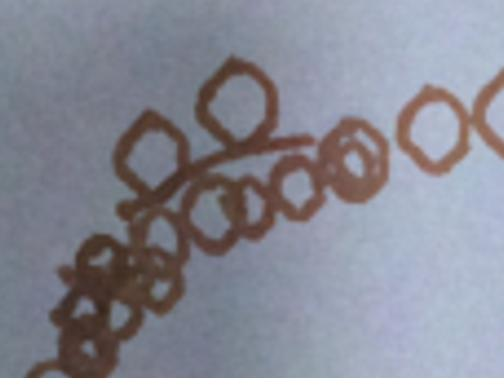

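Request:
{"api": "move", "payload": {
  "target": [
    [0,0,0,0,0,0,1,0,0,0.027705,0,0.017186,0.214569,-1],
    [0,0,0,0,0,0,1,0,0,0.027705,0,0.017186,0.234069,-1],
    [0,0,0,0,0,0,1,0,0,0.046705,0,0.023286,0.234069,-1],
    [0,0,0,0,0,0,1,0,0,0.026135,0,0.003956,0.229169,-1],
    [0,0,0,0,0,0,1,0,0,0.025321,0,0.002776,0.220922,-1],
    [0,0,0,0,0,0,1,0,0,0.020722,0,-0.003833,0.214743,-1],
    [0,0,0,0,0,0,1,0,0,0.016793,0,-0.009459,0.208721,-1],
    [0,0,0,0,0,0,1,0,0,0.010262,0,-0.018837,0.202275,-1],
    [0,0,0,0,0,0,1,0,0,0.001422,0,-0.031519,0.191152,-1],
    [0,0,0,0,0,0,1,0,0,-0.007247,0,-0.043732,0.181201,-1],
    [0,0,0,0,0,0,1,0,0,-0.014057,0,-0.053310,0.174291,-1],
    [0,0,0,0,0,0,1,0,0,-0.031857,0,-0.059010,0.174291,-1]
  ],
  "speed": [1.0,0.1,0.1,0.15,0.06,0.06,0.06,0.06,0.06,0.06,0.06,0.25],
  "blend": [0.002,0.002,0,0.002,0.003,0.003,0.003,0.003,0.003,0.003,0.002,0]
}}

Request:
{"api": "move", "payload": {
  "target": [
    [0,0,0,0,0,0,1,0,0,0.075972,0,0.099056,0.013162,-1],
    [0,0,0,0,0,0,1,0,0,0.094972,0,0.105156,0.013162,-1],
    [0,0,0,0,0,0,1,0,0,0.074482,0,0.085826,0.022670,-1],
    [0,0,0,0,0,0,1,0,0,0.069356,0,0.078627,0.025788,-1],
    [0,0,0,0,0,0,1,0,0,0.062108,0,0.068449,0.015788,-1],
    [0,0,0,0,0,0,1,0,0,0.056982,0,0.061250,0.012670,-1],
    [0,0,0,0,0,0,1,0,0,0.078672,0,0.080580,0.008262,-1],
    [0,0,0,0,0,0,1,0,0,0.083398,0,0.087779,0.005144,-1],
    [0,0,0,0,0,0,1,0,0,0.089846,0,0.097957,0.015144,-1],
    [0,0,0,0,0,0,1,0,0,0.094972,0,0.105156,0.018262,-1],
    [0,0,0,0,0,0,1,0,0,0.074482,0,0.085826,0.022670,-1],
    [0,0,0,0,0,0,1,0,0,0.056682,0,0.080126,0.022670,-1]
  ],
  "speed": [0.4,0.1,0.12,0.05,0.06,0.05,0.12,0.05,0.06,0.05,0.12,0.25],
  "blend": [0.002,0,0.002,0.002,0.002,0.002,0.002,0.002,0.002,0.002,0.002,0]
}}

Request:
{"api": "move", "payload": {
  "target": [
    [0,0,0,0,0,0,1,0,0,-0.010633,0,-0.013938,-0.025338,-1],
    [0,0,0,0,0,0,1,0,0,0.009617,0,0.005392,-0.025338,-1],
    [0,0,0,0,0,0,1,0,0,0.028617,0,0.011492,-0.025338,-1],
    [0,0,0,0,0,0,1,0,0,0.008367,0,-0.007838,-0.015112,-1],
    [0,0,0,0,0,0,1,0,0,0.002530,0,-0.015920,-0.011493,-1],
    [0,0,0,0,0,0,1,0,0,-0.005738,0,-0.027368,-0.021493,-1],
    [0,0,0,0,0,0,1,0,0,-0.011575,0,-0.035450,-0.025112,-1],
    [0,0,0,0,0,0,1,0,0,0.009875,0,-0.016120,-0.030238,-1],
    [0,0,0,0,0,0,1,0,0,0.015312,0,-0.008038,-0.033857,-1],
    [0,0,0,0,0,0,1,0,0,0.022780,0,0.003410,-0.023857,-1],
    [0,0,0,0,0,0,1,0,0,0.028617,0,0.011492,-0.020238,-1],
    [0,0,0,0,0,0,1,0,0,0.008367,0,-0.007838,-0.015112,-1],
    [0,0,0,0,0,0,1,0,0,-0.009433,0,-0.013538,-0.015112,-1]
  ],
  "speed": [0.2,0.15,0.1,0.12,0.05,0.06,0.05,0.12,0.05,0.06,0.05,0.12,0.25],
  "blend": [0.002,0.002,0,0.002,0.002,0.002,0.002,0.002,0.002,0.002,0.002,0.002,0]
}}

Request:
{"api": "move", "payload": {
  "target": [
    [0,0,0,0,0,0,1,0,0,-0.006178,0,-0.007148,0.019449,-1],
    [0,0,0,0,0,0,1,0,0,0.014142,0,0.012182,0.019449,-1],
    [0,0,0,0,0,0,1,0,0,0.033142,0,0.018282,0.019449,-1],
    [0,0,0,0,0,0,1,0,0,0.012822,0,-0.001048,0.014549,-1],
    [0,0,0,0,0,0,1,0,0,0.010278,0,-0.004623,0.007007,-1],
    [0,0,0,0,0,0,1,0,0,0.005434,0,-0.011321,0.001820,-1],
    [0,0,0,0,0,0,1,0,0,-0.000372,0,-0.019627,-0.007427,-1],
    [0,0,0,0,0,0,1,0,0,-0.006953,0,-0.029005,-0.013020,-1],
    [0,0,0,0,0,0,1,0,0,-0.012113,0,-0.036418,-0.017876,-1],
    [0,0,0,0,0,0,1,0,0,-0.029913,0,-0.042118,-0.017876,-1],
    [0,0,0,0,0,0,1,0,0,-0.039913,0,-0.042118,-0.187876,-1]
  ],
  "speed": [0.15,0.15,0.1,0.15,0.06,0.06,0.06,0.06,0.06,0.25,1.0],
  "blend": [0.002,0.002,0,0.002,0.003,0.003,0.003,0.003,0.002,0.005,0],
  "cameras": ["cam_above"]
}}

Request:
{"api": "zoom_image", "payload": {
  "camera": "cam_above",
  "region": [240, 220, 352, 304]
}}

Scene clock: 579.90 s.
left_arm: end_effector_position=(+0.3943, +0.3349, +0.1104) grip_measured=+1.000 grip_effort_nm=0.00 end_effector_quat_wxyz=(+0.619, -0.006, +0.785, +0.003) | right_arm: end_effector_position=(+0.3917, +0.0311, +0.0931) grip_measured=-0.641 grip_effort_nm=-1.03 end_effector_quat_wxyz=(+0.559, -0.292, +0.744, +0.220)
Joint names: [wrist pitch, wrist roll, shoulder, wrist yaw, elbow, waist]
Joint positions: left_arm=[1.014 -0.014 1.582 -0.052 0.332 -0.05 0.094] | right_arm=[0.823 0.001 2.033 -0.002 0.928 0.763 0.017]
Joint torques (N m): left_arm=[1.68 0.05 -6.43 -0.03 5.23 0.02] | right_arm=[1.75 -0.02 -10.48 0.02 4.67 -0.54]
Heat: left arm: 44 °C; right arm: 47 °C.
Joint targets: left_arm=[1.021 -0.015 1.574 -0.052 0.340 -0.050] | right_arm=[0.833 0.000 1.999 -0.001 0.923 0.757]
move: done

Scene clock: 585.00 s.
left_arm: end_effector_position=(+0.3943, +0.3349, +0.1104) grip_measured=+1.000 grip_effort_nm=0.00 end_effector_quat_wxyz=(+0.619, -0.006, +0.785, +0.003) | right_arm: end_effector_position=(+0.4069, +0.0753, +0.0957) grip_measured=-0.641 grip_effort_nm=-1.03 end_effector_quat_wxyz=(+0.572, -0.301, +0.725, +0.238)
Joint names: [wrist pitch, wrist roll, shoulder, wrist yaw, elbow, waist]
Joint positions: left_arm=[1.014 -0.014 1.582 -0.052 0.332 -0.05 0.094] | right_arm=[0.822 0.001 2.163 -0.002 1.106 0.802 0.017]
Joint torques (N m): left_arm=[1.68 0.04 -6.41 -0.03 5.41 -0.08] | right_arm=[1.79 -0.01 -11.7 0.02 5.08 0.51]
Heat: left arm: 44 °C; right arm: 47 °C.
Joint targets: left_arm=[1.021 -0.015 1.574 -0.052 0.340 -0.050] | right_arm=[0.833 0.000 2.125 0.000 1.101 0.808]
move: off_target (right_arm); right_arm: the shoulder is farthest, 0.037 rad from its target

Scene clock: 590.37 s.
left_arm: end_effector_position=(+0.3943, +0.3349, +0.1104) grip_measured=+1.000 grip_effort_nm=0.00 end_effector_quat_wxyz=(+0.619, -0.006, +0.785, +0.003) | right_arm: end_effector_position=(+0.4159, +0.0562, +0.0952) grip_measured=-0.641 grip_effort_nm=-1.03 end_effector_quat_wxyz=(+0.573, -0.289, +0.733, +0.226)
Joint names: [wrist pitch, wrist roll, shoulder, wrist yaw, elbow, waist]
Joint positions: left_arm=[1.014 -0.014 1.582 -0.052 0.332 -0.05 0.094] | right_arm=[0.823 0.001 2.141 0.001 1.076 0.768 0.017]
Joint torques (N m): left_arm=[1.69 0.01 -6.37 -0.06 5.27 -0.14] | right_arm=[1.74 -0.01 -11.44 -0.01 4.96 0.5]
Heat: left arm: 44 °C; right arm: 47 °C.
Joint targets: left_arm=[1.021 -0.015 1.574 -0.052 0.340 -0.050] | right_arm=[0.833 0.000 2.104 0.000 1.070 0.774]
move: off_target (right_arm); right_arm: the shoulder is farthest, 0.037 rad from its target

Scene clock: 594.83 s.
left_arm: end_effector_position=(+0.3943, +0.3349, +0.1104) grip_measured=+1.000 grip_effort_nm=0.00 end_effector_quat_wxyz=(+0.619, -0.006, +0.785, +0.003) | right_arm: end_effector_position=(+0.5191, -0.1541, +0.1043) grip_measured=-0.641 grip_effort_nm=-1.03 end_effector_quat_wxyz=(+0.606, -0.130, +0.779, +0.101)
Joint names: [wrist pitch, wrist roll, shoulder, wrist yaw, elbow, waist]
Joint positions: left_arm=[1.014 -0.014 1.582 -0.052 0.332 -0.05 0.094] | right_arm=[0.823 0.001 2.054 0.008 0.982 0.355 0.017]
Joint torques (N m): left_arm=[1.69 0.06 -6.45 -0.04 5.15 -0.08] | right_arm=[1.75 -0.01 -11.02 -0.08 4.88 0.08]
Heat: left arm: 44 °C; right arm: 47 °C.
Joint targets: left_arm=[1.021 -0.015 1.574 -0.052 0.340 -0.050] | right_arm=[0.833 0.000 2.015 -0.001 0.977 0.356]
move: off_target (right_arm); right_arm: the shoulder is farthest, 0.039 rad from its target
Images, in order (width x height): cam_above 672x504.

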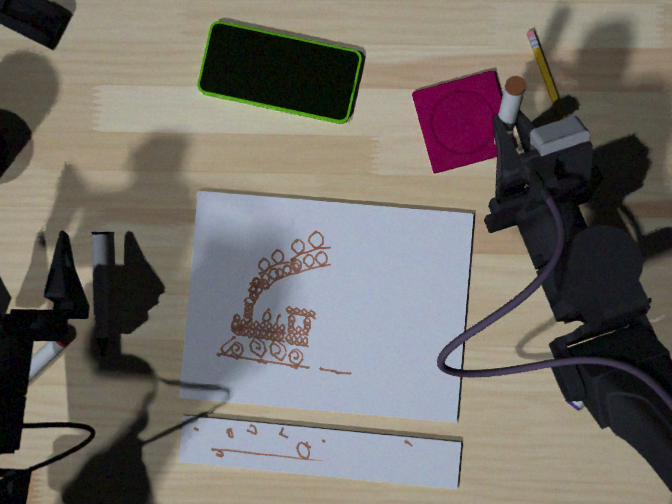

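Scaled by 4.500 from the camera's 672x504 image, which has a finer 960x720 frame.

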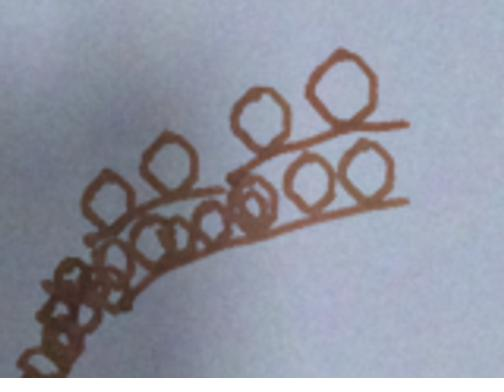

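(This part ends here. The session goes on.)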